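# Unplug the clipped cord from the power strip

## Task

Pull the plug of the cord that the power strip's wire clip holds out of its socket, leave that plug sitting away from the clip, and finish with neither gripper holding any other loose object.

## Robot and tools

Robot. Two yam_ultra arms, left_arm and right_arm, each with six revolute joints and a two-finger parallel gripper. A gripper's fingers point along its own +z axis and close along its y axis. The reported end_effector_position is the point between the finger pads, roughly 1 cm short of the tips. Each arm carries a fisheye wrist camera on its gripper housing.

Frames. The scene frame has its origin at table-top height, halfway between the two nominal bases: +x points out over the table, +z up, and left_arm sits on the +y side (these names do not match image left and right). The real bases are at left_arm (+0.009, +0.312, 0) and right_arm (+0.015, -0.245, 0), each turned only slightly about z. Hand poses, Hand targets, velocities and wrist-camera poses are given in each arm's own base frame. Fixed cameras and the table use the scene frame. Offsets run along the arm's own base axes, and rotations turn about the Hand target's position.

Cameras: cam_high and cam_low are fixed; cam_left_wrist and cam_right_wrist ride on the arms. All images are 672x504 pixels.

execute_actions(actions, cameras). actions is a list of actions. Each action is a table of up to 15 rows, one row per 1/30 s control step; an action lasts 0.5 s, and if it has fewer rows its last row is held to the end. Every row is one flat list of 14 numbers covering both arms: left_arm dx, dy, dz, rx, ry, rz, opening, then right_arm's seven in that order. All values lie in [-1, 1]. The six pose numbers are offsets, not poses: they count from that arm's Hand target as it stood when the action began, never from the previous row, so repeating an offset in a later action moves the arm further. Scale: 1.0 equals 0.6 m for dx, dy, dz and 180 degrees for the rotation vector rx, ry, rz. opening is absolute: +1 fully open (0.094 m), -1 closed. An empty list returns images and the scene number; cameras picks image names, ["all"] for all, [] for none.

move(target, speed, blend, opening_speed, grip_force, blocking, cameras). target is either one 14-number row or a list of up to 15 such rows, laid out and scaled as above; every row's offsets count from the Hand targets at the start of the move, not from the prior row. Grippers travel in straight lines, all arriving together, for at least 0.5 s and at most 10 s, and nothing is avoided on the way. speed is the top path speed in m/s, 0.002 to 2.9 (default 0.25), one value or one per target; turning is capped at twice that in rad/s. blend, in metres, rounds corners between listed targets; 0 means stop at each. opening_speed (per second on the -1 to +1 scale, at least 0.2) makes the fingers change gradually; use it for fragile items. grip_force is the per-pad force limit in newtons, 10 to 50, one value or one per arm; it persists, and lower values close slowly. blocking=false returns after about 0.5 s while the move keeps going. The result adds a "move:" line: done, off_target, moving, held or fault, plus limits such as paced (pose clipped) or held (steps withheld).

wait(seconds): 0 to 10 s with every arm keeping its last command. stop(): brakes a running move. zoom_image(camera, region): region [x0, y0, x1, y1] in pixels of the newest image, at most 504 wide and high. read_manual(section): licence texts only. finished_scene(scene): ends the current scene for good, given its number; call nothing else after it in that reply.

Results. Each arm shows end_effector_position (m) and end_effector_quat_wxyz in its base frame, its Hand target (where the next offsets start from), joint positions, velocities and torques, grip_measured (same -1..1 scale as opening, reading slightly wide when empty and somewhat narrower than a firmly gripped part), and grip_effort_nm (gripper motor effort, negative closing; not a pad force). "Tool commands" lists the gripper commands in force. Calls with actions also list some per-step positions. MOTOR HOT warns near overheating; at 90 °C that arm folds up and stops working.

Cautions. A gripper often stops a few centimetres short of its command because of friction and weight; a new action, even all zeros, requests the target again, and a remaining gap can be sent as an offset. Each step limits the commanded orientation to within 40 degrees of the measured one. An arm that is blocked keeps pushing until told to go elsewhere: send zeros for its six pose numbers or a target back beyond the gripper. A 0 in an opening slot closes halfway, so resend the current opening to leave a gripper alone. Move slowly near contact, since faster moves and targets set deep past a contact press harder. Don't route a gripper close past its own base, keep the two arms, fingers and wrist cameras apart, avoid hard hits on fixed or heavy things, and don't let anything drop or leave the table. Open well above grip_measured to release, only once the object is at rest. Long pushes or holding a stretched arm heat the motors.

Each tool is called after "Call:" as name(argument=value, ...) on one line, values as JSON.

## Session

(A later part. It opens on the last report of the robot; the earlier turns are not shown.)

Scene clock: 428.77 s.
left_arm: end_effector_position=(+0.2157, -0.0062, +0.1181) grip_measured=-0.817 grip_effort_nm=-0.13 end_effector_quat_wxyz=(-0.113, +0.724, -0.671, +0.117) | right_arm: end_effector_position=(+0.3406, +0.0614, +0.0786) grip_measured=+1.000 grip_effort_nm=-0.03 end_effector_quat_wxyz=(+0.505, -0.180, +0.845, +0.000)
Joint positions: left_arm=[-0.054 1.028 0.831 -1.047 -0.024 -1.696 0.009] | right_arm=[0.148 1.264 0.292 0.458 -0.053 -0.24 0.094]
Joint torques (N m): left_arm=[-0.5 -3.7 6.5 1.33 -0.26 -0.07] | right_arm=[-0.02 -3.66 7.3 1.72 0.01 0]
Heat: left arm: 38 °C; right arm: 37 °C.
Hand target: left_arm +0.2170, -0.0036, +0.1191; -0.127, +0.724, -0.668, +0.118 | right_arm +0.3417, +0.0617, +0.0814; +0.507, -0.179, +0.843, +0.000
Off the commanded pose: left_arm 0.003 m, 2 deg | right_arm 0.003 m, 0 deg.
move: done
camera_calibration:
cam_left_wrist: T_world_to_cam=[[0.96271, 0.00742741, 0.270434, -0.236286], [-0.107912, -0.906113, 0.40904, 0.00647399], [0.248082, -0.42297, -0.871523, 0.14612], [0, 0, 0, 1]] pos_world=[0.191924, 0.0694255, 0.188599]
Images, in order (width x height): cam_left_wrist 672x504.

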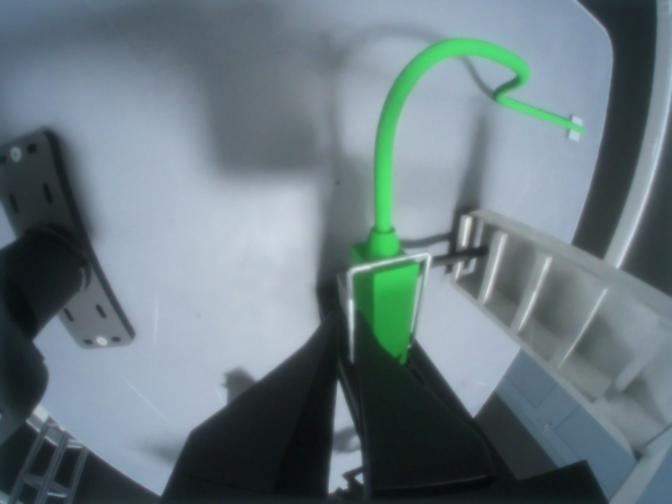

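Call:
move(target=[0.011, 0.002, -0.0335, 0, 0, 0, -0.815, 0, 0, 0, 0, 0, 0, 1], speed=0.04, cameras=["cam_left_wrist"])

Call:
zoom_image(camera="cam_left_wrist", region=[270, 220, 450, 400])

Scene clock: 444.50 s.
left_arm: end_effector_position=(+0.2233, -0.0066, +0.1033) grip_measured=-0.817 grip_effort_nm=0.08 end_effector_quat_wxyz=(-0.121, +0.722, -0.669, +0.126) | right_arm: end_effector_position=(+0.3406, +0.0614, +0.0786) grip_measured=+1.000 grip_effort_nm=-0.03 end_effector_quat_wxyz=(+0.505, -0.180, +0.845, +0.000)
Joint positions: left_arm=[-0.054 1.036 0.768 -0.953 -0.024 -1.696 0.009] | right_arm=[0.148 1.264 0.292 0.458 -0.053 -0.24 0.094]
Joint torques (N m): left_arm=[0.34 -1.96 6.26 1.37 -0.23 0.04] | right_arm=[-0.02 -3.66 7.3 1.72 0.01 0.01]
Heat: left arm: 39 °C; right arm: 37 °C.
Hand target: left_arm +0.2235, -0.0024, +0.0989; -0.127, +0.724, -0.668, +0.118 | right_arm +0.3417, +0.0617, +0.0814; +0.507, -0.179, +0.843, +0.000
Off the commanded pose: left_arm 0.006 m, 1 deg | right_arm 0.003 m, 0 deg.
move: done
camera_calibration:
cam_left_wrist: T_world_to_cam=[[0.955935, 0.00783925, 0.293475, -0.240359], [-0.117682, -0.905584, 0.407515, 0.0151934], [0.268961, -0.424095, -0.864756, 0.125877], [0, 0, 0, 1]] pos_world=[0.1977, 0.0690269, 0.173201]
Images, in order (width x height): cam_left_wrist 672x504.

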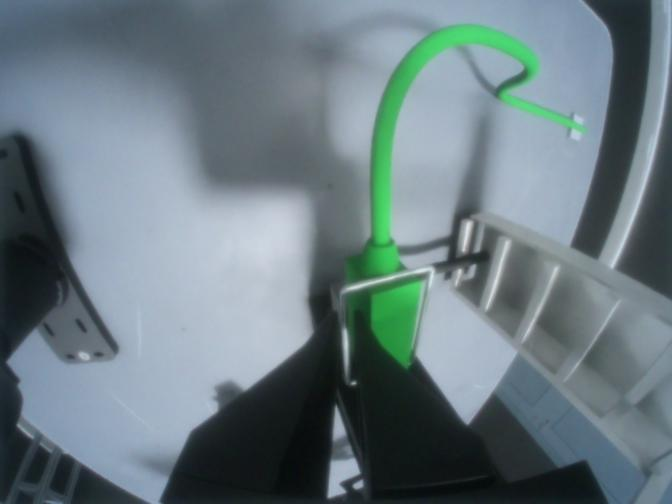

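Scaled by 2.800 from the camera's 672x504 image, which has a finer 960x720 frame.

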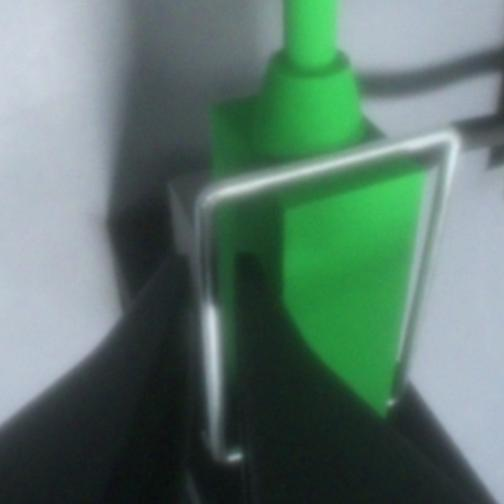

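Call:
move(target=[0.002, 0.0, -0.0075, 0, 0, 0, -0.815, 0, 0, 0, 0, 0, 0, 1], speed=0.04, cameras=["cam_left_wrist"])

Call:
zoom_image(camera="cam_left_wrist", region=[270, 220, 450, 400])

Scene clock: 449.97 s.
left_arm: end_effector_position=(+0.2236, -0.0066, +0.0973) grip_measured=-0.817 grip_effort_nm=0.08 end_effector_quat_wxyz=(-0.119, +0.723, -0.669, +0.124) | right_arm: end_effector_position=(+0.3406, +0.0614, +0.0786) grip_measured=+1.000 grip_effort_nm=-0.03 end_effector_quat_wxyz=(+0.505, -0.180, +0.845, +0.000)
Joint positions: left_arm=[-0.054 1.043 0.749 -0.931 -0.024 -1.696 0.009] | right_arm=[0.148 1.264 0.292 0.458 -0.053 -0.24 0.094]
Joint torques (N m): left_arm=[0.38 -2.02 6.61 1.36 -0.23 0.04] | right_arm=[-0.01 -3.67 7.3 1.72 0 0]
Heat: left arm: 38 °C; right arm: 37 °C.
Hand target: left_arm +0.2248, -0.0024, +0.0944; -0.127, +0.724, -0.668, +0.118 | right_arm +0.3417, +0.0617, +0.0814; +0.507, -0.179, +0.843, +0.000
Off the commanded pose: left_arm 0.005 m, 1 deg | right_arm 0.003 m, 0 deg.
move: done
camera_calibration:
cam_left_wrist: T_world_to_cam=[[0.957173, 0.00771378, 0.289413, -0.238763], [-0.116005, -0.905672, 0.407801, 0.0172944], [0.265259, -0.42391, -0.86599, 0.121539], [0, 0, 0, 1]] pos_world=[0.198304, 0.0690266, 0.1673]
Images, in order (width x height): cam_left_wrist 672x504.

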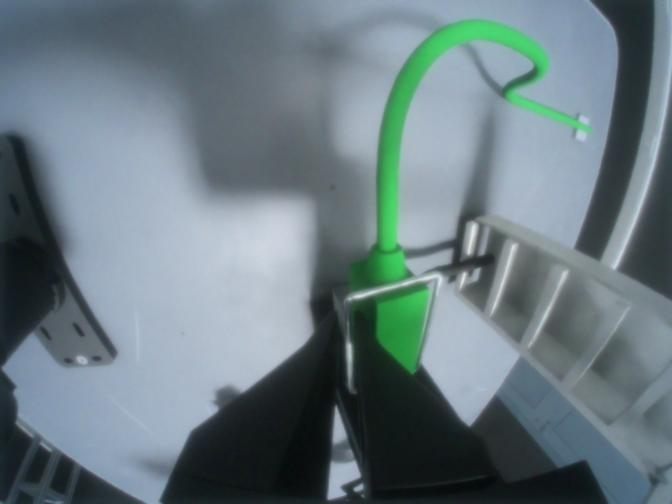

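Scaled by 2.800 from the camera's 672x504 image, which has a finer 960x720 frame.

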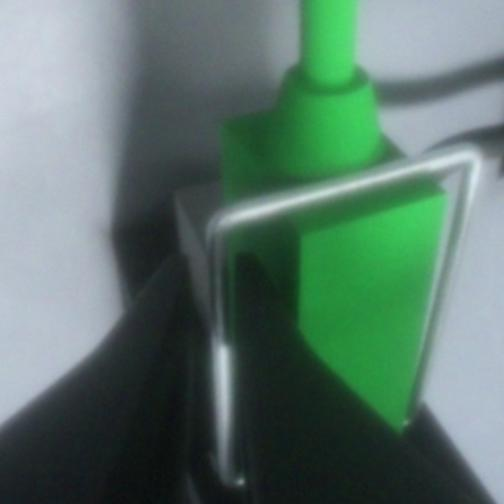

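Call:
move(target=[0, 0.0, 0.0, 0, 0, 0, -1, 0, 0, 0, 0, 0, 0, 1], speed=0.04, opening_speed=0.4, cameras=["cam_left_wrist"])

Call:
zoom_image(camera="cam_left_wrist", region=[270, 220, 450, 400])

Scene clock: 452.60 s.
left_arm: end_effector_position=(+0.2246, -0.0067, +0.0977) grip_measured=-0.949 grip_effort_nm=-0.99 end_effector_quat_wxyz=(-0.121, +0.721, -0.671, +0.126) | right_arm: end_effector_position=(+0.3406, +0.0614, +0.0786) grip_measured=+1.000 grip_effort_nm=-0.03 end_effector_quat_wxyz=(+0.505, -0.180, +0.845, +0.000)
Joint positions: left_arm=[-0.054 1.043 0.749 -0.927 -0.024 -1.693 0.002] | right_arm=[0.148 1.264 0.292 0.458 -0.053 -0.24 0.094]
Joint torques (N m): left_arm=[0.39 -2.03 6.64 1.34 -0.23 0] | right_arm=[-0.02 -3.66 7.31 1.72 0.01 0.01]
Heat: left arm: 38 °C; right arm: 37 °C.
Hand target: left_arm +0.2248, -0.0024, +0.0944; -0.127, +0.724, -0.668, +0.118 | right_arm +0.3417, +0.0617, +0.0814; +0.507, -0.179, +0.843, +0.000
Off the commanded pose: left_arm 0.005 m, 1 deg | right_arm 0.003 m, 0 deg.
move: done
camera_calibration:
cam_left_wrist: T_world_to_cam=[[0.955977, 0.00402573, 0.293413, -0.239983], [-0.120916, -0.905665, 0.406386, 0.0185017], [0.26737, -0.423974, -0.865309, 0.121004], [0, 0, 0, 1]] pos_world=[0.199302, 0.0690252, 0.167601]
Images, in order (width x height): cam_left_wrist 672x504.

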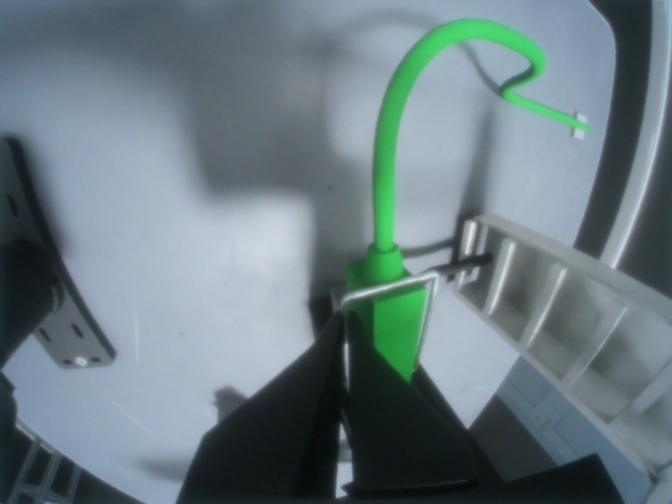

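Scaled by 2.800 from the camera's 672x504 image, which has a finer 960x720 frame.

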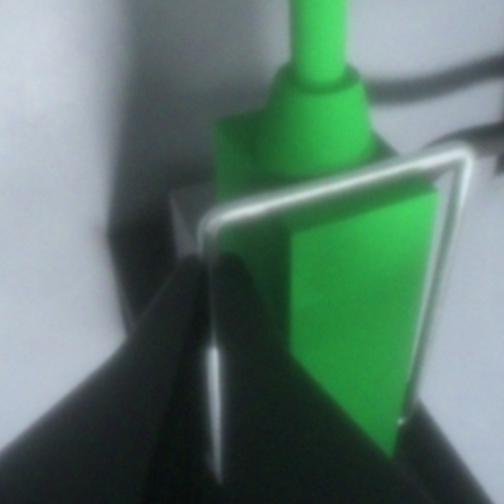

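Call:
move(target=[[0.0005, -0.004, 0.024, 0, 0, 0, -1, 0, 0, 0, 0, 0, 0, -1], [0.001, -0.014, 0.045, 0, 0, 0, -1, 0, 0, 0, 0, 0, 0, -1]], speed=0.04, blend=[0.005, 0], cameras=["cam_left_wrist"])

Call:
zoom_image(camera="cam_left_wrist", region=[270, 220, 450, 400])

Scene clock: 470.83 s.
left_arm: end_effector_position=(+0.2240, -0.0091, +0.1098) grip_measured=-0.951 grip_effort_nm=-1.04 end_effector_quat_wxyz=(-0.128, +0.713, -0.680, +0.112) | right_arm: end_effector_position=(+0.3406, +0.0614, +0.0786) grip_measured=-0.988 grip_effort_nm=-0.69 end_effector_quat_wxyz=(+0.505, -0.180, +0.845, +0.000)
Joint positions: left_arm=[-0.094 1.052 0.804 -0.986 -0.061 -1.702 0.002] | right_arm=[0.148 1.264 0.292 0.458 -0.053 -0.24 0.001]
Joint torques (N m): left_arm=[-0.43 -2.59 11.11 0.88 -0.01 -0.44] | right_arm=[-0.02 -3.67 7.31 1.72 0 0]
Heat: left arm: 37 °C; right arm: 37 °C.
Hand target: left_arm +0.2253, -0.0108, +0.1213; -0.127, +0.724, -0.668, +0.118 | right_arm +0.3417, +0.0617, +0.0814; +0.507, -0.179, +0.843, +0.000
Off the commanded pose: left_arm 0.012 m, 2 deg | right_arm 0.003 m, 0 deg.
move: off_target (left_arm); blend cut to 0 m at target 1
camera_calibration:
cam_left_wrist: T_world_to_cam=[[0.958727, -0.0235023, 0.283354, -0.242798], [-0.1342, -0.91599, 0.378092, 0.0173398], [0.250663, -0.400513, -0.881338, 0.136359], [0, 0, 0, 1]] pos_world=[0.200924, 0.0647902, 0.18242]
Images, in order (width x height): cam_left_wrist 672x504.

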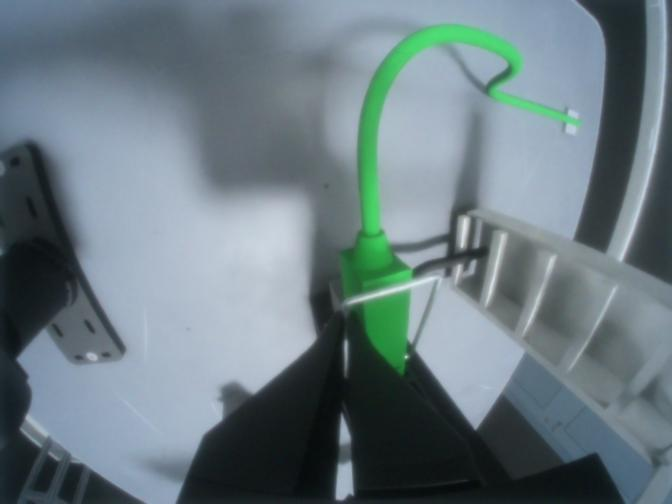

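Scaled by 2.800 from the camera's 672x504 image, which has a finer 960x720 frame.

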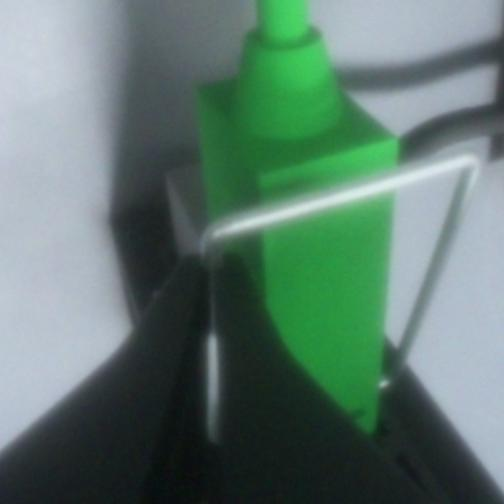

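Call:
move(target=[0.001, -0.012, 0.033, 0, 0, 0, -1, 0, 0, 0, 0, 0, 0, 1], speed=0.04, cameras=["cam_left_wrist"])

Call:
zoom_image(camera="cam_left_wrist", region=[270, 220, 450, 400])

Scene clock: 476.47 s.
left_arm: end_effector_position=(+0.2248, -0.0175, +0.1338) grip_measured=-0.986 grip_effort_nm=-0.76 end_effector_quat_wxyz=(-0.124, +0.723, -0.669, +0.116) | right_arm: end_effector_position=(+0.3406, +0.0614, +0.0786) grip_measured=+0.998 grip_effort_nm=0.07 end_effector_quat_wxyz=(+0.505, -0.180, +0.845, +0.000)
Joint positions: left_arm=[-0.138 1.065 0.907 -1.08 -0.07 -1.774 0.001] | right_arm=[0.148 1.264 0.292 0.458 -0.053 -0.24 0.094]
Joint torques (N m): left_arm=[-0.43 -2.58 9.63 1.03 -0.09 -0.05] | right_arm=[-0.02 -3.66 7.3 1.72 0 0]
Heat: left arm: 38 °C; right arm: 37 °C.
Hand target: left_arm +0.2260, -0.0180, +0.1411; -0.127, +0.724, -0.668, +0.118 | right_arm +0.3417, +0.0617, +0.0814; +0.507, -0.179, +0.843, +0.000
Off the commanded pose: left_arm 0.007 m, 0 deg | right_arm 0.003 m, 0 deg.
move: done
camera_calibration:
cam_left_wrist: T_world_to_cam=[[0.959099, 0.00672151, 0.28299, -0.250119], [-0.109334, -0.913341, 0.392243, -0.00679982], [0.261103, -0.40714, -0.87525, 0.150657], [0, 0, 0, 1]] pos_world=[0.199808, 0.056809, 0.205311]
Images, in order (width x height): cam_left_wrist 672x504.

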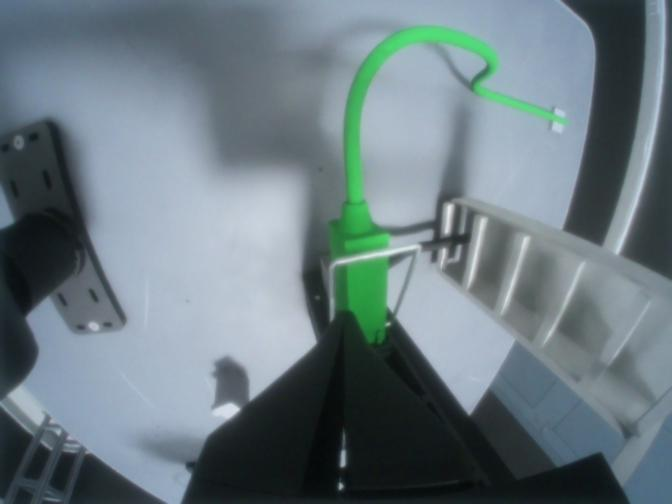

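Scaled by 2.800 from the camera's 672x504 image, which has a finer 960x720 frame.

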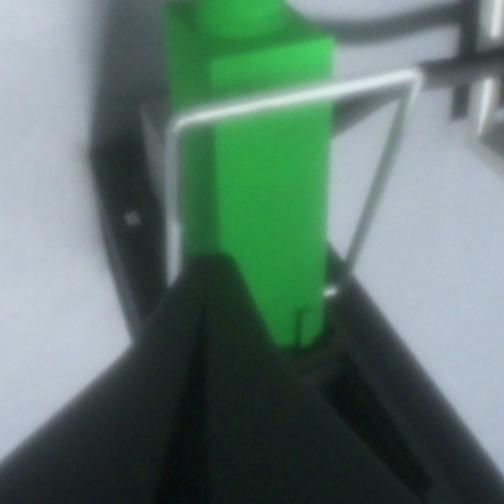

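Call:
move(target=[[0.0, 0.05, 0.0333, -0.1457, 0.1087, -0.0248, -1, 0, 0, 0, 0, 0, 0, 1], [0.02, 0.0967, -0.0102, -0.1457, 0.1087, -0.0248, -1, 0, 0, 0, 0, 0, 0, 1]], speed=0.1, blend=[0.01, 0], cameras=["cam_left_wrist"])

Call:
zoom_image(camera="cam_left_wrist", region=[270, 220, 450, 400])

Scene clock: 502.43 s.
left_arm: end_effector_position=(+0.2307, +0.0360, +0.1340) grip_measured=-0.986 grip_effort_nm=-0.76 end_effector_quat_wxyz=(+0.170, +0.718, -0.660, +0.142) | right_arm: end_effector_position=(+0.3406, +0.0614, +0.0786) grip_measured=+0.998 grip_effort_nm=0.07 end_effector_quat_wxyz=(+0.505, -0.180, +0.845, +0.000)
Joint positions: left_arm=[0.448 1.588 1.279 -1.484 0.389 -1.164 0.001] | right_arm=[0.148 1.264 0.292 0.458 -0.053 -0.24 0.094]
Joint torques (N m): left_arm=[0.23 -5.68 7.95 0.41 0.27 0.07] | right_arm=[-0.01 -3.66 7.3 1.72 0.01 0.01]
Heat: left arm: 39 °C; right arm: 37 °C.
Hand target: left_arm +0.2379, +0.0400, +0.1351; +0.159, +0.717, -0.663, +0.147 | right_arm +0.3417, +0.0617, +0.0814; +0.507, -0.179, +0.843, +0.000
Off the commanded pose: left_arm 0.008 m, 1 deg | right_arm 0.003 m, 0 deg.
move: done
camera_calibration:
cam_left_wrist: T_world_to_cam=[[0.997137, -0.0117241, -0.0747037, -0.216338], [0.0506241, -0.630356, 0.774653, -0.055708], [-0.0561721, -0.776217, -0.627958, 0.224438], [0, 0, 0, 1]] pos_world=[0.231146, 0.136561, 0.167931]
Images, in order (width x height): cam_left_wrist 672x504.

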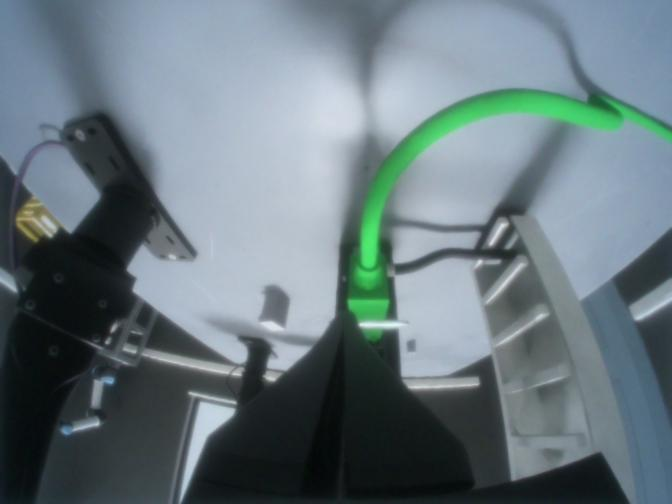

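Scaled by 2.800 from the camera's 672x504 image, which has a finer 960x720 frame.

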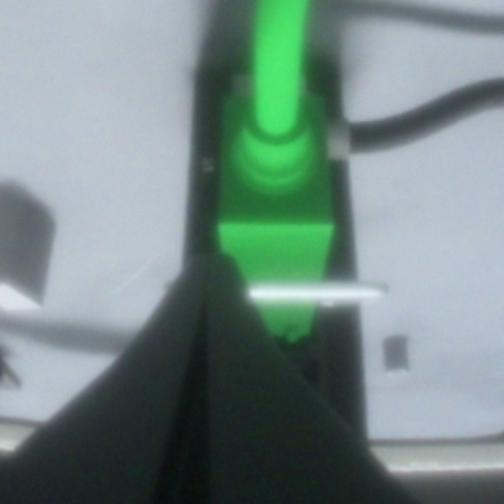

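Call:
move(target=[[0.0118, -0.0133, -0.0318, 0, 0, 0, -1, 0, 0, 0, 0, 0, 0, 1], [0.0118, -0.035, -0.036, 0, 0, 0, -1, 0, 0, 0, 0, 0, 0, 1], [0.0118, -0.0592, 0.0052, 0, 0, 0, -1, 0, 0, 0, 0, 0, 0, 1], [0.0118, -0.0893, 0.0348, 0, 0, 0, -1, 0, 0, 0, 0, 0, 0, 1]], speed=0.06, blend=[0.005, 0.005, 0.01, 0], cameras=["cam_left_wrist"])

Call:
zoom_image(camera="cam_left_wrist", region=[270, 220, 450, 400])

Scene clock: 520.80 s.
left_arm: end_effector_position=(+0.2445, -0.0085, +0.1423) grip_measured=-0.986 grip_effort_nm=-0.76 end_effector_quat_wxyz=(+0.163, +0.719, -0.663, +0.133) | right_arm: end_effector_position=(+0.3406, +0.0614, +0.0786) grip_measured=+0.998 grip_effort_nm=0.08 end_effector_quat_wxyz=(+0.505, -0.180, +0.845, +0.000)
Joint positions: left_arm=[0.253 1.553 1.288 -1.445 0.402 -1.37 0.001] | right_arm=[0.148 1.264 0.292 0.458 -0.053 -0.24 0.094]
Joint torques (N m): left_arm=[-0.58 -8.69 8.72 0.16 0.52 -0.08] | right_arm=[-0.01 -3.66 7.31 1.73 0 0]
Heat: left arm: 40 °C; right arm: 37 °C.
Hand target: left_arm +0.2450, -0.0135, +0.1560; +0.159, +0.717, -0.663, +0.147 | right_arm +0.3417, +0.0617, +0.0814; +0.507, -0.179, +0.843, +0.000
Off the commanded pose: left_arm 0.015 m, 2 deg | right_arm 0.003 m, 0 deg.
move: off_target (left_arm)
camera_calibration:
cam_left_wrist: T_world_to_cam=[[0.996766, -0.0153897, -0.0788761, -0.22928], [0.0501789, -0.647462, 0.760444, -0.0889443], [-0.0627723, -0.761942, -0.644596, 0.199967], [0, 0, 0, 1]] pos_world=[0.245554, 0.0912465, 0.17845]
Images, in order (width x height): cam_left_wrist 672x504.

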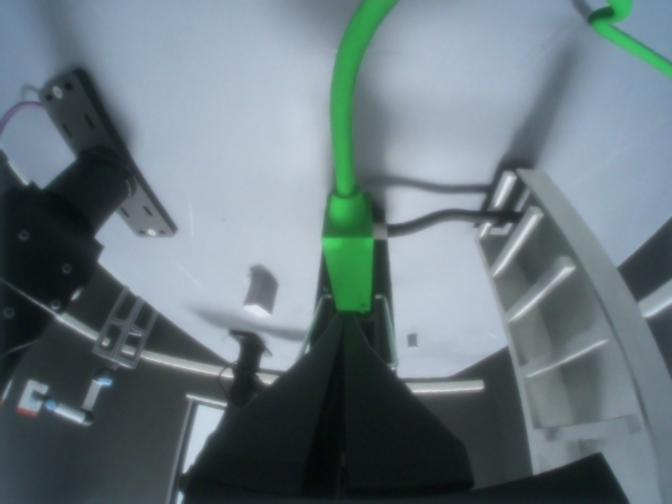

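Scaled by 2.800 from the camera's 672x504 image, which has a finer 960x720 frame.

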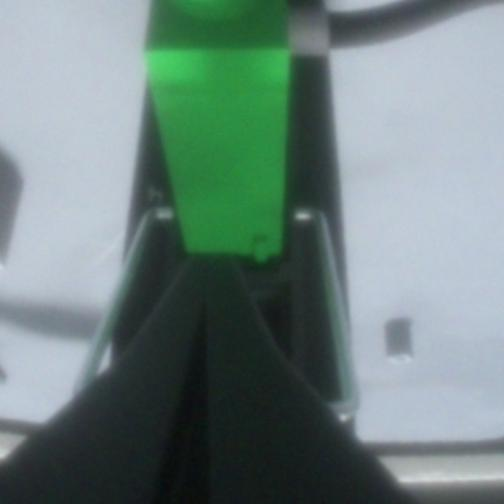

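Call:
move(target=[[0.0017, -0.0325, 0.015, 0, 0, 0, -1, 0, 0, 0, 0, 0, 0, 1], [0.0017, -0.0558, 0.0183, 0, 0, 0, -1, 0, 0, 0, 0, 0, 0, 1]], speed=0.06, blend=[0.01, 0], cameras=["cam_left_wrist"])

Call:
zoom_image(camera="cam_left_wrist", region=[270, 220, 450, 400])

Scene clock: 526.93 s.
left_arm: end_effector_position=(+0.2432, -0.0440, +0.1538) grip_measured=-0.986 grip_effort_nm=-0.75 end_effector_quat_wxyz=(+0.170, +0.719, -0.662, +0.129) | right_arm: end_effector_position=(+0.3406, +0.0614, +0.0786) grip_measured=+0.998 grip_effort_nm=0.08 end_effector_quat_wxyz=(+0.505, -0.180, +0.845, +0.000)
Joint positions: left_arm=[0.119 1.521 1.302 -1.448 0.42 -1.514 0.001] | right_arm=[0.148 1.264 0.292 0.458 -0.053 -0.24 0.094]
Joint torques (N m): left_arm=[-0.42 -8.51 8.8 0.4 0.45 -0.09] | right_arm=[-0.01 -3.66 7.3 1.72 0 0]
Heat: left arm: 40 °C; right arm: 37 °C.
Hand target: left_arm +0.2460, -0.0471, +0.1669; +0.159, +0.717, -0.663, +0.147 | right_arm +0.3417, +0.0617, +0.0814; +0.507, -0.179, +0.843, +0.000
Off the commanded pose: left_arm 0.014 m, 2 deg | right_arm 0.003 m, 0 deg.
move: off_target (left_arm); blend cut to 0.0071 m at target 1
camera_calibration:
cam_left_wrist: T_world_to_cam=[[0.99554, -0.0167407, -0.0928396, -0.225246], [0.0603136, -0.643768, 0.76284, -0.123262], [-0.0725376, -0.765038, -0.639887, 0.181784], [0, 0, 0, 1]] pos_world=[0.244862, 0.0559487, 0.189439]
Images, in order (width x height): cam_left_wrist 672x504.

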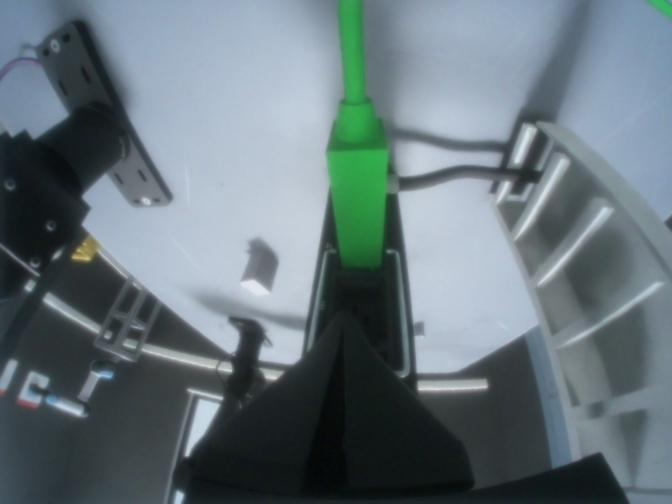

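Scaled by 2.800 from the camera's 672x504 image, which has a finer 960x720 frame.

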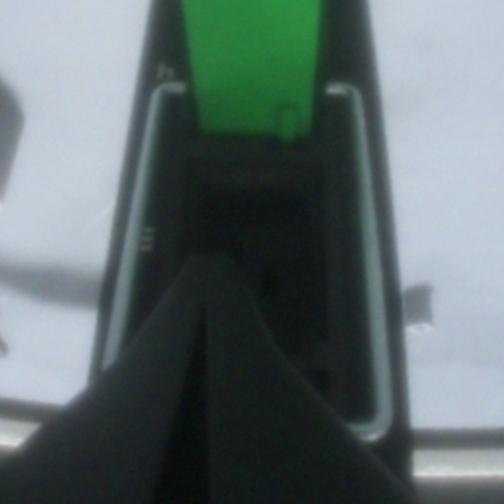

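Call:
move(target=[[0.0025, 0.1118, -0.0032, 0, 0, 0, -1, 0, 0, 0, 0, 0, 0, 1], [0.0025, 0.0983, -0.0698, 0, 0, 0, 0.0, 0, 0, 0, 0, 0, 0, 1]], speed=0.12, blend=[0.01, 0], cameras=["cam_left_wrist"])

Call:
zoom_image(camera="cam_left_wrist", region=[250, 200, 450, 400])

Scene clock: 538.73 s.
left_arm: end_effector_position=(+0.2462, +0.0120, +0.1283) grip_measured=-0.002 grip_effort_nm=0.12 end_effector_quat_wxyz=(+0.160, +0.718, -0.661, +0.149) | right_arm: end_effector_position=(+0.3406, +0.0614, +0.0786) grip_measured=+0.998 grip_effort_nm=0.07 end_effector_quat_wxyz=(+0.505, -0.180, +0.845, +0.000)
Joint positions: left_arm=[0.343 1.575 1.248 -1.399 0.414 -1.277 0.047] | right_arm=[0.148 1.264 0.292 0.458 -0.053 -0.24 0.094]
Joint torques (N m): left_arm=[-0.42 -5.97 5.98 0.52 0.24 -0.02] | right_arm=[-0.02 -3.66 7.3 1.72 0.01 0]
Heat: left arm: 41 °C; right arm: 37 °C.
Hand target: left_arm +0.2476, +0.0120, +0.1251; +0.159, +0.717, -0.663, +0.147 | right_arm +0.3417, +0.0617, +0.0814; +0.507, -0.179, +0.843, +0.000
Off the commanded pose: left_arm 0.003 m, 0 deg | right_arm 0.003 m, 0 deg.
move: done
camera_calibration:
cam_left_wrist: T_world_to_cam=[[0.998629, -0.00930942, -0.0515117, -0.235766], [0.0339299, -0.634228, 0.772401, -0.062775], [-0.0398608, -0.77309, -0.633043, 0.199676], [0, 0, 0, 1]] pos_world=[0.245532, 0.112359, 0.162746]
Images, in order (width x height): cam_left_wrist 672x504.

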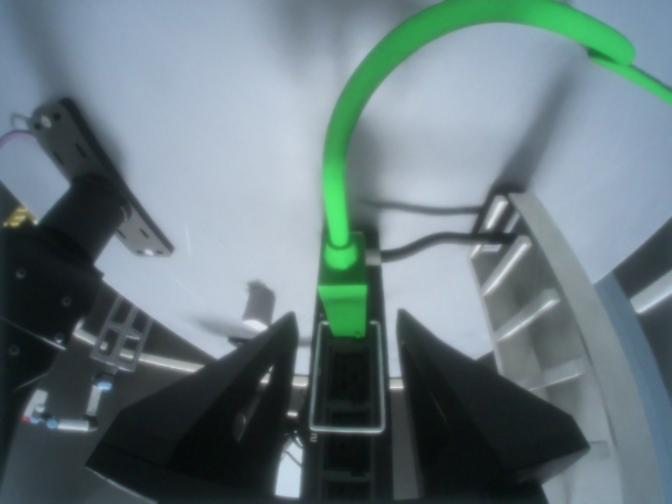

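Scaled by 2.520 from the camera's 672x504 image, which has a finer 960x720 frame.

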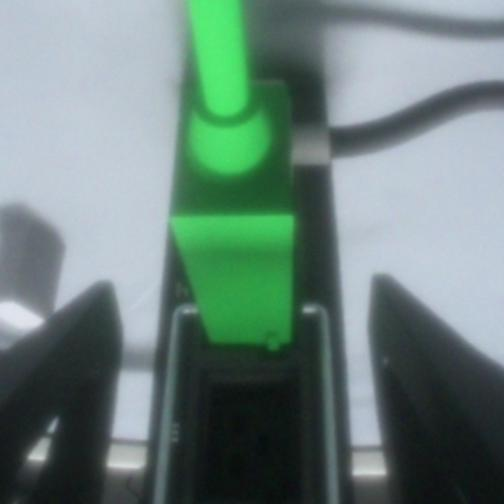

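Call:
move(target=[[-0.0033, -0.0183, -0.0688, 0, 0, 0, 0.0, 0, 0, 0, 0, 0, 0, 1]], speed=0.1, cameras=["cam_left_wrist"])

Call:
zoom_image(camera="cam_left_wrist", region=[250, 200, 450, 400])

Scene clock: 549.10 s.
left_arm: end_effector_position=(+0.2444, +0.0021, +0.0876) grip_measured=-0.002 grip_effort_nm=0.12 end_effector_quat_wxyz=(+0.157, +0.716, -0.664, +0.148) | right_arm: end_effector_position=(+0.3406, +0.0614, +0.0786) grip_measured=+0.998 grip_effort_nm=0.08 end_effector_quat_wxyz=(+0.505, -0.180, +0.845, +0.000)
Joint positions: left_arm=[0.305 1.575 1.087 -1.218 0.414 -1.312 0.047] | right_arm=[0.148 1.264 0.292 0.458 -0.053 -0.24 0.094]
Joint torques (N m): left_arm=[-0.42 -5.56 5.78 0.56 0.3 -0.08] | right_arm=[-0.02 -3.66 7.3 1.72 0.01 0]
Heat: left arm: 39 °C; right arm: 37 °C.
Hand target: left_arm +0.2456, +0.0010, +0.0838; +0.159, +0.717, -0.663, +0.147 | right_arm +0.3417, +0.0617, +0.0814; +0.507, -0.179, +0.843, +0.000
Off the commanded pose: left_arm 0.004 m, 0 deg | right_arm 0.003 m, 0 deg.
move: done
camera_calibration:
cam_left_wrist: T_world_to_cam=[[0.998756, -0.014978, -0.0475641, -0.236566], [0.0270143, -0.639229, 0.768542, -0.0354995], [-0.0419156, -0.768871, -0.638029, 0.167113], [0, 0, 0, 1]] pos_world=[0.244235, 0.102253, 0.122654]
Images, in order (width x height): cam_left_wrist 672x504.

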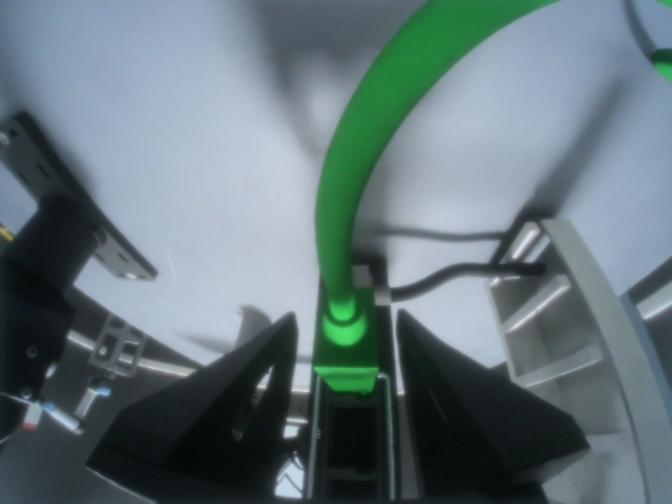

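Scaled by 2.520 from the camera's 672x504 image, which has a finer 960x720 frame.

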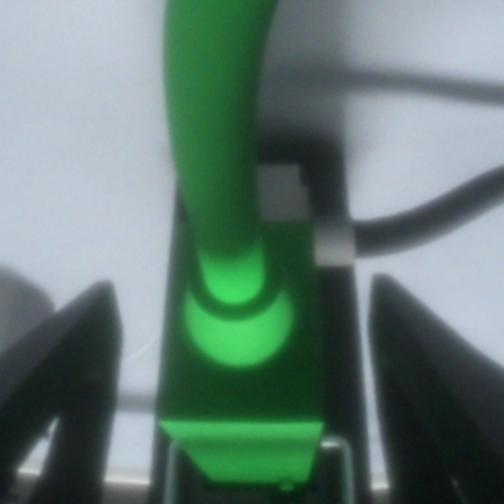

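Call:
move(target=[0, 0, 0, 0, 0, 0, -0.65, 0, 0, 0, 0, 0, 0, 1], speed=0.1, opening_speed=1.0, cameras=["cam_left_wrist"])

Call:
zoom_image(camera="cam_left_wrist", region=[250, 200, 450, 400])

Scene clock: 552.97 s.
left_arm: end_effector_position=(+0.2448, +0.0022, +0.0875) grip_measured=-0.493 grip_effort_nm=-1.04 end_effector_quat_wxyz=(+0.156, +0.716, -0.664, +0.148) | right_arm: end_effector_position=(+0.3406, +0.0614, +0.0786) grip_measured=+0.998 grip_effort_nm=0.08 end_effector_quat_wxyz=(+0.505, -0.180, +0.845, +0.000)
Joint positions: left_arm=[0.305 1.575 1.087 -1.216 0.414 -1.313 0.024] | right_arm=[0.148 1.264 0.292 0.458 -0.053 -0.24 0.094]
Joint torques (N m): left_arm=[-0.42 -5.56 5.78 0.54 0.3 -0.08] | right_arm=[-0.02 -3.67 7.3 1.72 0 0]
Heat: left arm: 38 °C; right arm: 37 °C.
Hand target: left_arm +0.2456, +0.0010, +0.0838; +0.159, +0.717, -0.663, +0.147 | right_arm +0.3417, +0.0617, +0.0814; +0.507, -0.179, +0.843, +0.000
Off the commanded pose: left_arm 0.004 m, 0 deg | right_arm 0.003 m, 0 deg.
move: done
camera_calibration:
cam_left_wrist: T_world_to_cam=[[0.998836, -0.0142351, -0.04608, -0.23714], [0.0263255, -0.639631, 0.768231, -0.0351968], [-0.04041, -0.76855, -0.638512, 0.166862], [0, 0, 0, 1]] pos_world=[0.244534, 0.102353, 0.122655]
Images, in order (width x height): cam_left_wrist 672x504.

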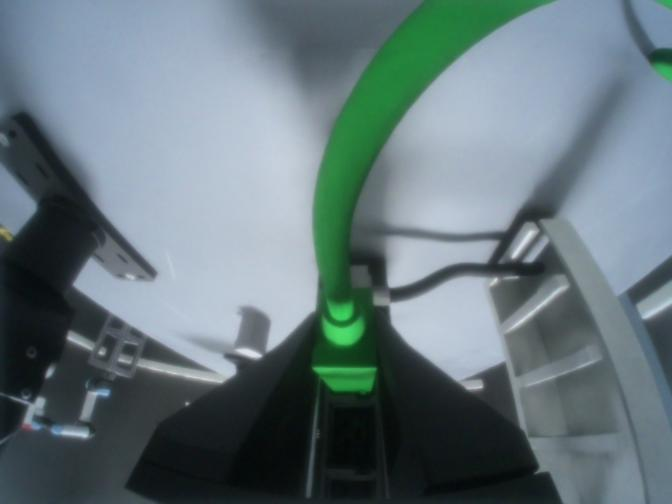

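Scaled by 2.520 from the camera's 672x504 image, which has a finer 960x720 frame.

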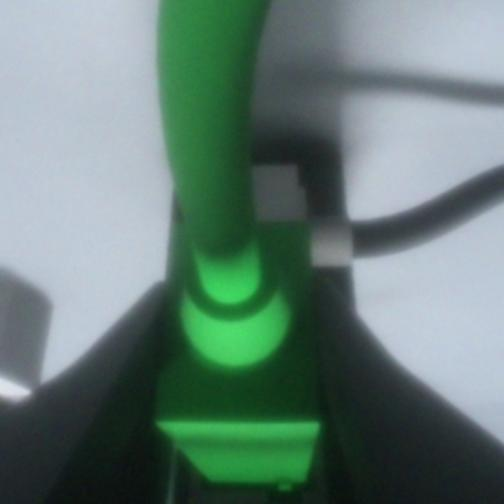

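Call:
move(target=[-0.008, 0.1, 0.006, 0, 0, 0, -0.65, 0, 0, 0, 0, 0, 0, 1], speed=0.06, cameras=["cam_left_wrist", "cam_high"])

Scene clock: 558.77 s.
left_arm: end_effector_position=(+0.2396, +0.0609, +0.0841) grip_measured=-0.493 grip_effort_nm=-1.04 end_effector_quat_wxyz=(+0.154, +0.719, -0.661, +0.149) | right_arm: end_effector_position=(+0.3406, +0.0614, +0.0786) grip_measured=+0.998 grip_effort_nm=0.08 end_effector_quat_wxyz=(+0.505, -0.180, +0.845, +0.000)
Joint positions: left_arm=[0.518 1.667 1.166 -1.284 0.379 -1.095 0.024] | right_arm=[0.148 1.264 0.292 0.458 -0.053 -0.24 0.094]
Joint torques (N m): left_arm=[-0.32 -6.16 8.29 0.05 0.23 0.06] | right_arm=[-0.01 -3.66 7.3 1.72 0 0]
Heat: left arm: 38 °C; right arm: 37 °C.
Hand target: left_arm +0.2408, +0.0610, +0.0874; +0.159, +0.716, -0.663, +0.147 | right_arm +0.3417, +0.0617, +0.0814; +0.507, -0.179, +0.843, +0.000
Off the commanded pose: left_arm 0.004 m, 1 deg | right_arm 0.003 m, 0 deg.
move: done
camera_calibration:
cam_left_wrist: T_world_to_cam=[[0.999065, -0.00528535, -0.0429182, -0.232132], [0.0295897, -0.6402, 0.767639, 0.00444551], [-0.0315335, -0.76819, -0.639444, 0.207419], [0, 0, 0, 1]] pos_world=[0.238323, 0.160956, 0.119257]
Images, in order (width x height): cam_high 672x504, cam_left_wrist 672x504.

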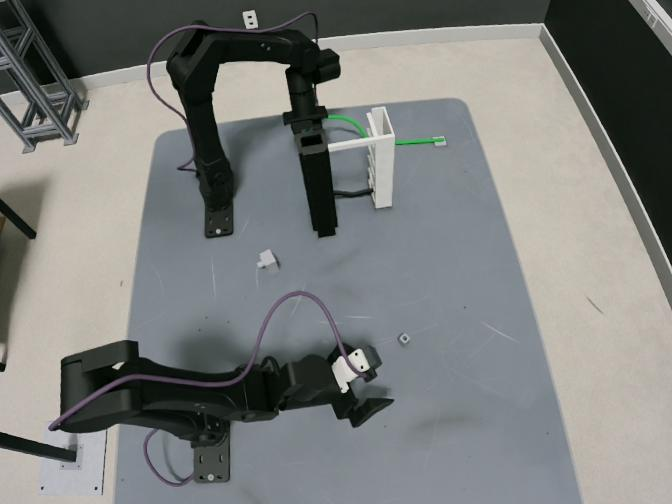

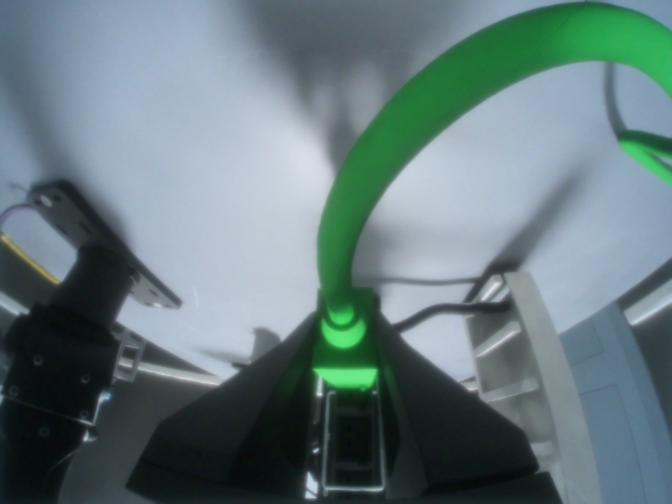

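Call:
move(target=[0.0, 0.03, -0.085, 0, 0, 0, -0.65, 0, 0, 0, 0, 0, 0, 1], speed=0.12, cameras=["cam_left_wrist", "cam_low"])

Scene clock: 566.77 s.
left_arm: end_effector_position=(+0.2397, +0.0775, +0.0395) grip_measured=-0.493 grip_effort_nm=-1.04 end_effector_quat_wxyz=(+0.160, +0.717, -0.662, +0.146) | right_arm: end_effector_position=(+0.3406, +0.0614, +0.0786) grip_measured=+0.998 grip_effort_nm=0.08 end_effector_quat_wxyz=(+0.505, -0.180, +0.845, +0.000)
Joint positions: left_arm=[0.565 1.775 1.101 -1.144 0.363 -1.039 0.024] | right_arm=[0.148 1.264 0.292 0.458 -0.053 -0.24 0.094]
Joint torques (N m): left_arm=[0.28 -6.98 5.57 0.35 0.26 0.05] | right_arm=[-0.02 -3.66 7.31 1.72 0.01 0]
Heat: left arm: 39 °C; right arm: 37 °C.
Hand target: left_arm +0.2408, +0.0789, +0.0364; +0.159, +0.717, -0.663, +0.147 | right_arm +0.3417, +0.0617, +0.0814; +0.507, -0.179, +0.843, +0.000
Off the commanded pose: left_arm 0.004 m, 0 deg | right_arm 0.003 m, 0 deg.
move: done
camera_calibration:
cam_left_wrist: T_world_to_cam=[[0.998383, -0.0123067, -0.0554942, -0.232831], [0.034901, -0.637868, 0.769354, 0.0477466], [-0.0448662, -0.770047, -0.636407, 0.195007], [0, 0, 0, 1]] pos_world=[0.239537, 0.177755, 0.0744488]
Images, in order (width x height): cam_low 672x504, cam_left_wrist 672x504.

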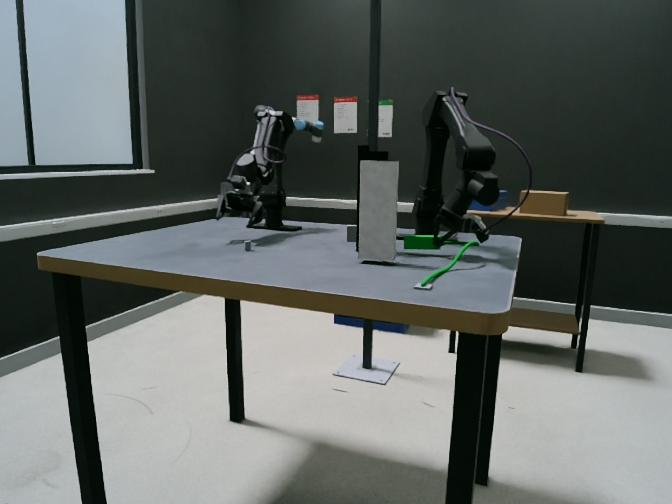

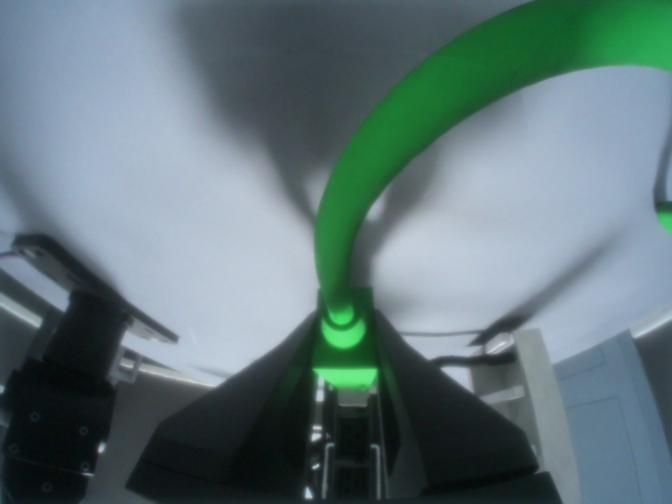

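Call:
move(target=[0.0, 0.0, -0.0333, 0, 0, 0, -0.65, 0, 0, 0, 0, 0, 0, 1], speed=0.04, cameras=["cam_left_wrist", "cam_low"])

Call:
zoom_image(camera="cam_low", region=[340, 140, 540, 300])

Scene clock: 569.57 s.
left_arm: end_effector_position=(+0.2387, +0.0770, +0.0234) grip_measured=-0.493 grip_effort_nm=-1.04 end_effector_quat_wxyz=(+0.162, +0.717, -0.662, +0.146) | right_arm: end_effector_position=(+0.3406, +0.0614, +0.0786) grip_measured=+0.998 grip_effort_nm=0.08 end_effector_quat_wxyz=(+0.505, -0.180, +0.845, +0.000)
Joint positions: left_arm=[0.567 1.805 1.065 -1.083 0.364 -1.037 0.024] | right_arm=[0.148 1.264 0.292 0.458 -0.053 -0.24 0.094]
Joint torques (N m): left_arm=[0.2 -6.52 4.83 0.52 0.24 0.03] | right_arm=[-0.02 -3.66 7.31 1.72 0 0]
Heat: left arm: 39 °C; right arm: 37 °C.
Hand target: left_arm +0.2407, +0.0790, +0.0164; +0.159, +0.717, -0.663, +0.147 | right_arm +0.3417, +0.0617, +0.0814; +0.507, -0.179, +0.843, +0.000
Off the commanded pose: left_arm 0.007 m, 0 deg | right_arm 0.003 m, 0 deg.
move: done
camera_calibration:
cam_left_wrist: T_world_to_cam=[[0.998218, -0.0123462, -0.0583765, -0.232641], [0.0372883, -0.634705, 0.771854, 0.0589471], [-0.0465813, -0.772656, -0.633114, 0.184837], [0, 0, 0, 1]] pos_world=[0.238638, 0.177357, 0.0579436]
Images, in order (width x height): cam_low 672x504, cam_left_wrist 672x504.

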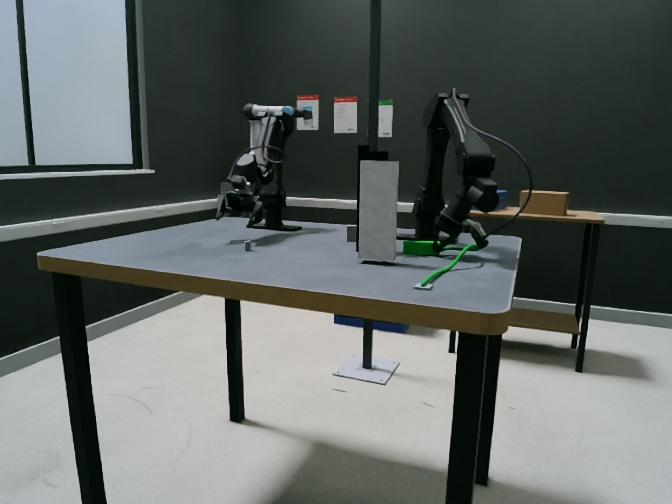

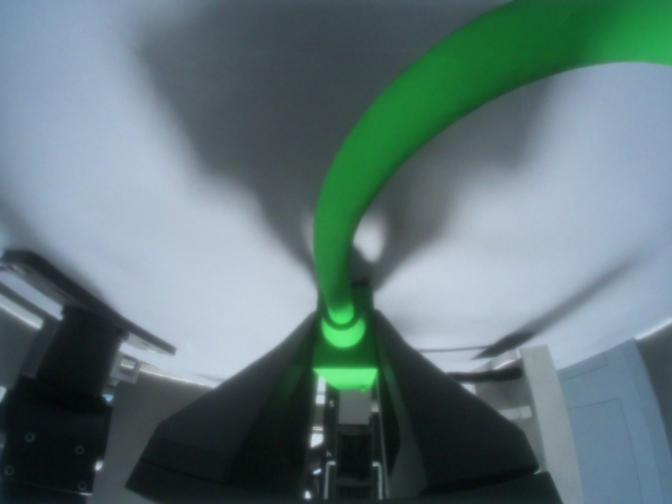

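Scaled by 2.520.

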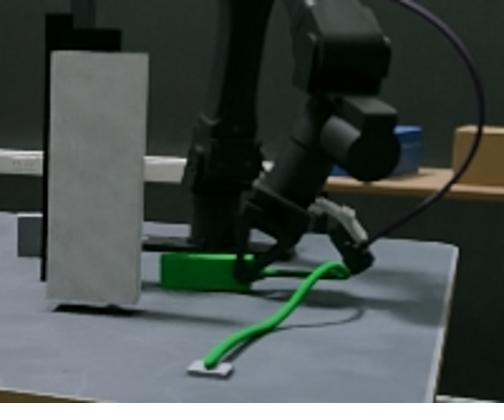

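Call:
move(target=[0.0, 0.0, 0.008, 0, 0, 0, -0.1, 0, 0, 0, 0, 0, 0, 1], speed=0.04, opening_speed=0.6, cameras=["cam_left_wrist", "cam_low"])

Call:
zoom_image(camera="cam_low", region=[340, 140, 540, 300])

Scene clock: 572.77 s.
left_arm: end_effector_position=(+0.2388, +0.0771, +0.0234) grip_measured=-0.102 grip_effort_nm=0.12 end_effector_quat_wxyz=(+0.162, +0.717, -0.662, +0.146) | right_arm: end_effector_position=(+0.3406, +0.0614, +0.0786) grip_measured=+0.998 grip_effort_nm=0.08 end_effector_quat_wxyz=(+0.505, -0.180, +0.845, +0.000)
Joint positions: left_arm=[0.567 1.805 1.065 -1.083 0.364 -1.037 0.042] | right_arm=[0.148 1.264 0.292 0.458 -0.053 -0.24 0.094]
Joint torques (N m): left_arm=[0.21 -7.25 5.65 0.33 0.24 0.03] | right_arm=[-0.01 -3.66 7.3 1.72 0.01 0]
Heat: left arm: 38 °C; right arm: 37 °C.
Hand target: left_arm +0.2407, +0.0790, +0.0212; +0.159, +0.717, -0.663, +0.147 | right_arm +0.3417, +0.0617, +0.0814; +0.507, -0.179, +0.843, +0.000
Off the commanded pose: left_arm 0.003 m, 0 deg | right_arm 0.003 m, 0 deg.
move: done
camera_calibration:
cam_left_wrist: T_world_to_cam=[[0.998251, -0.0130445, -0.0576689, -0.232665], [0.0362899, -0.634853, 0.771781, 0.0592751], [-0.0466788, -0.772523, -0.633269, 0.184928], [0, 0, 0, 1]] pos_world=[0.238739, 0.177457, 0.0579441]
Images, in order (width x height): cam_low 672x504, cam_left_wrist 672x504.

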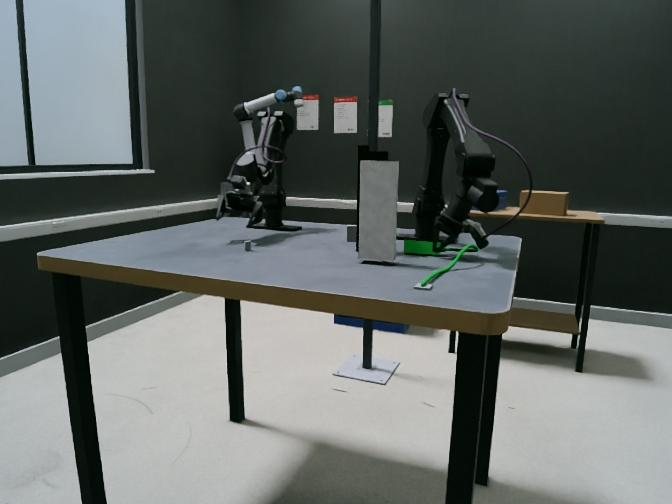

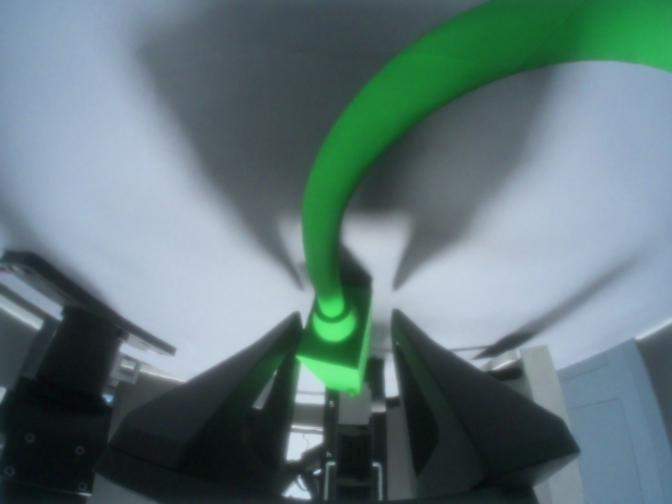

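Scaled by 2.520.

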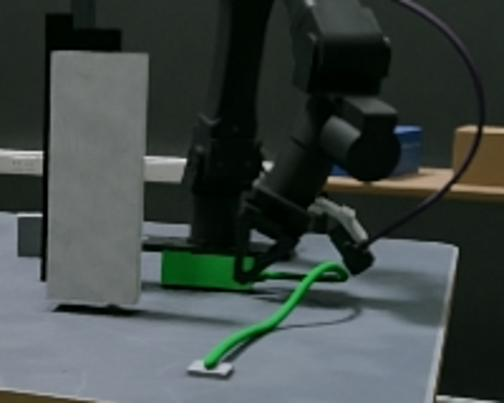

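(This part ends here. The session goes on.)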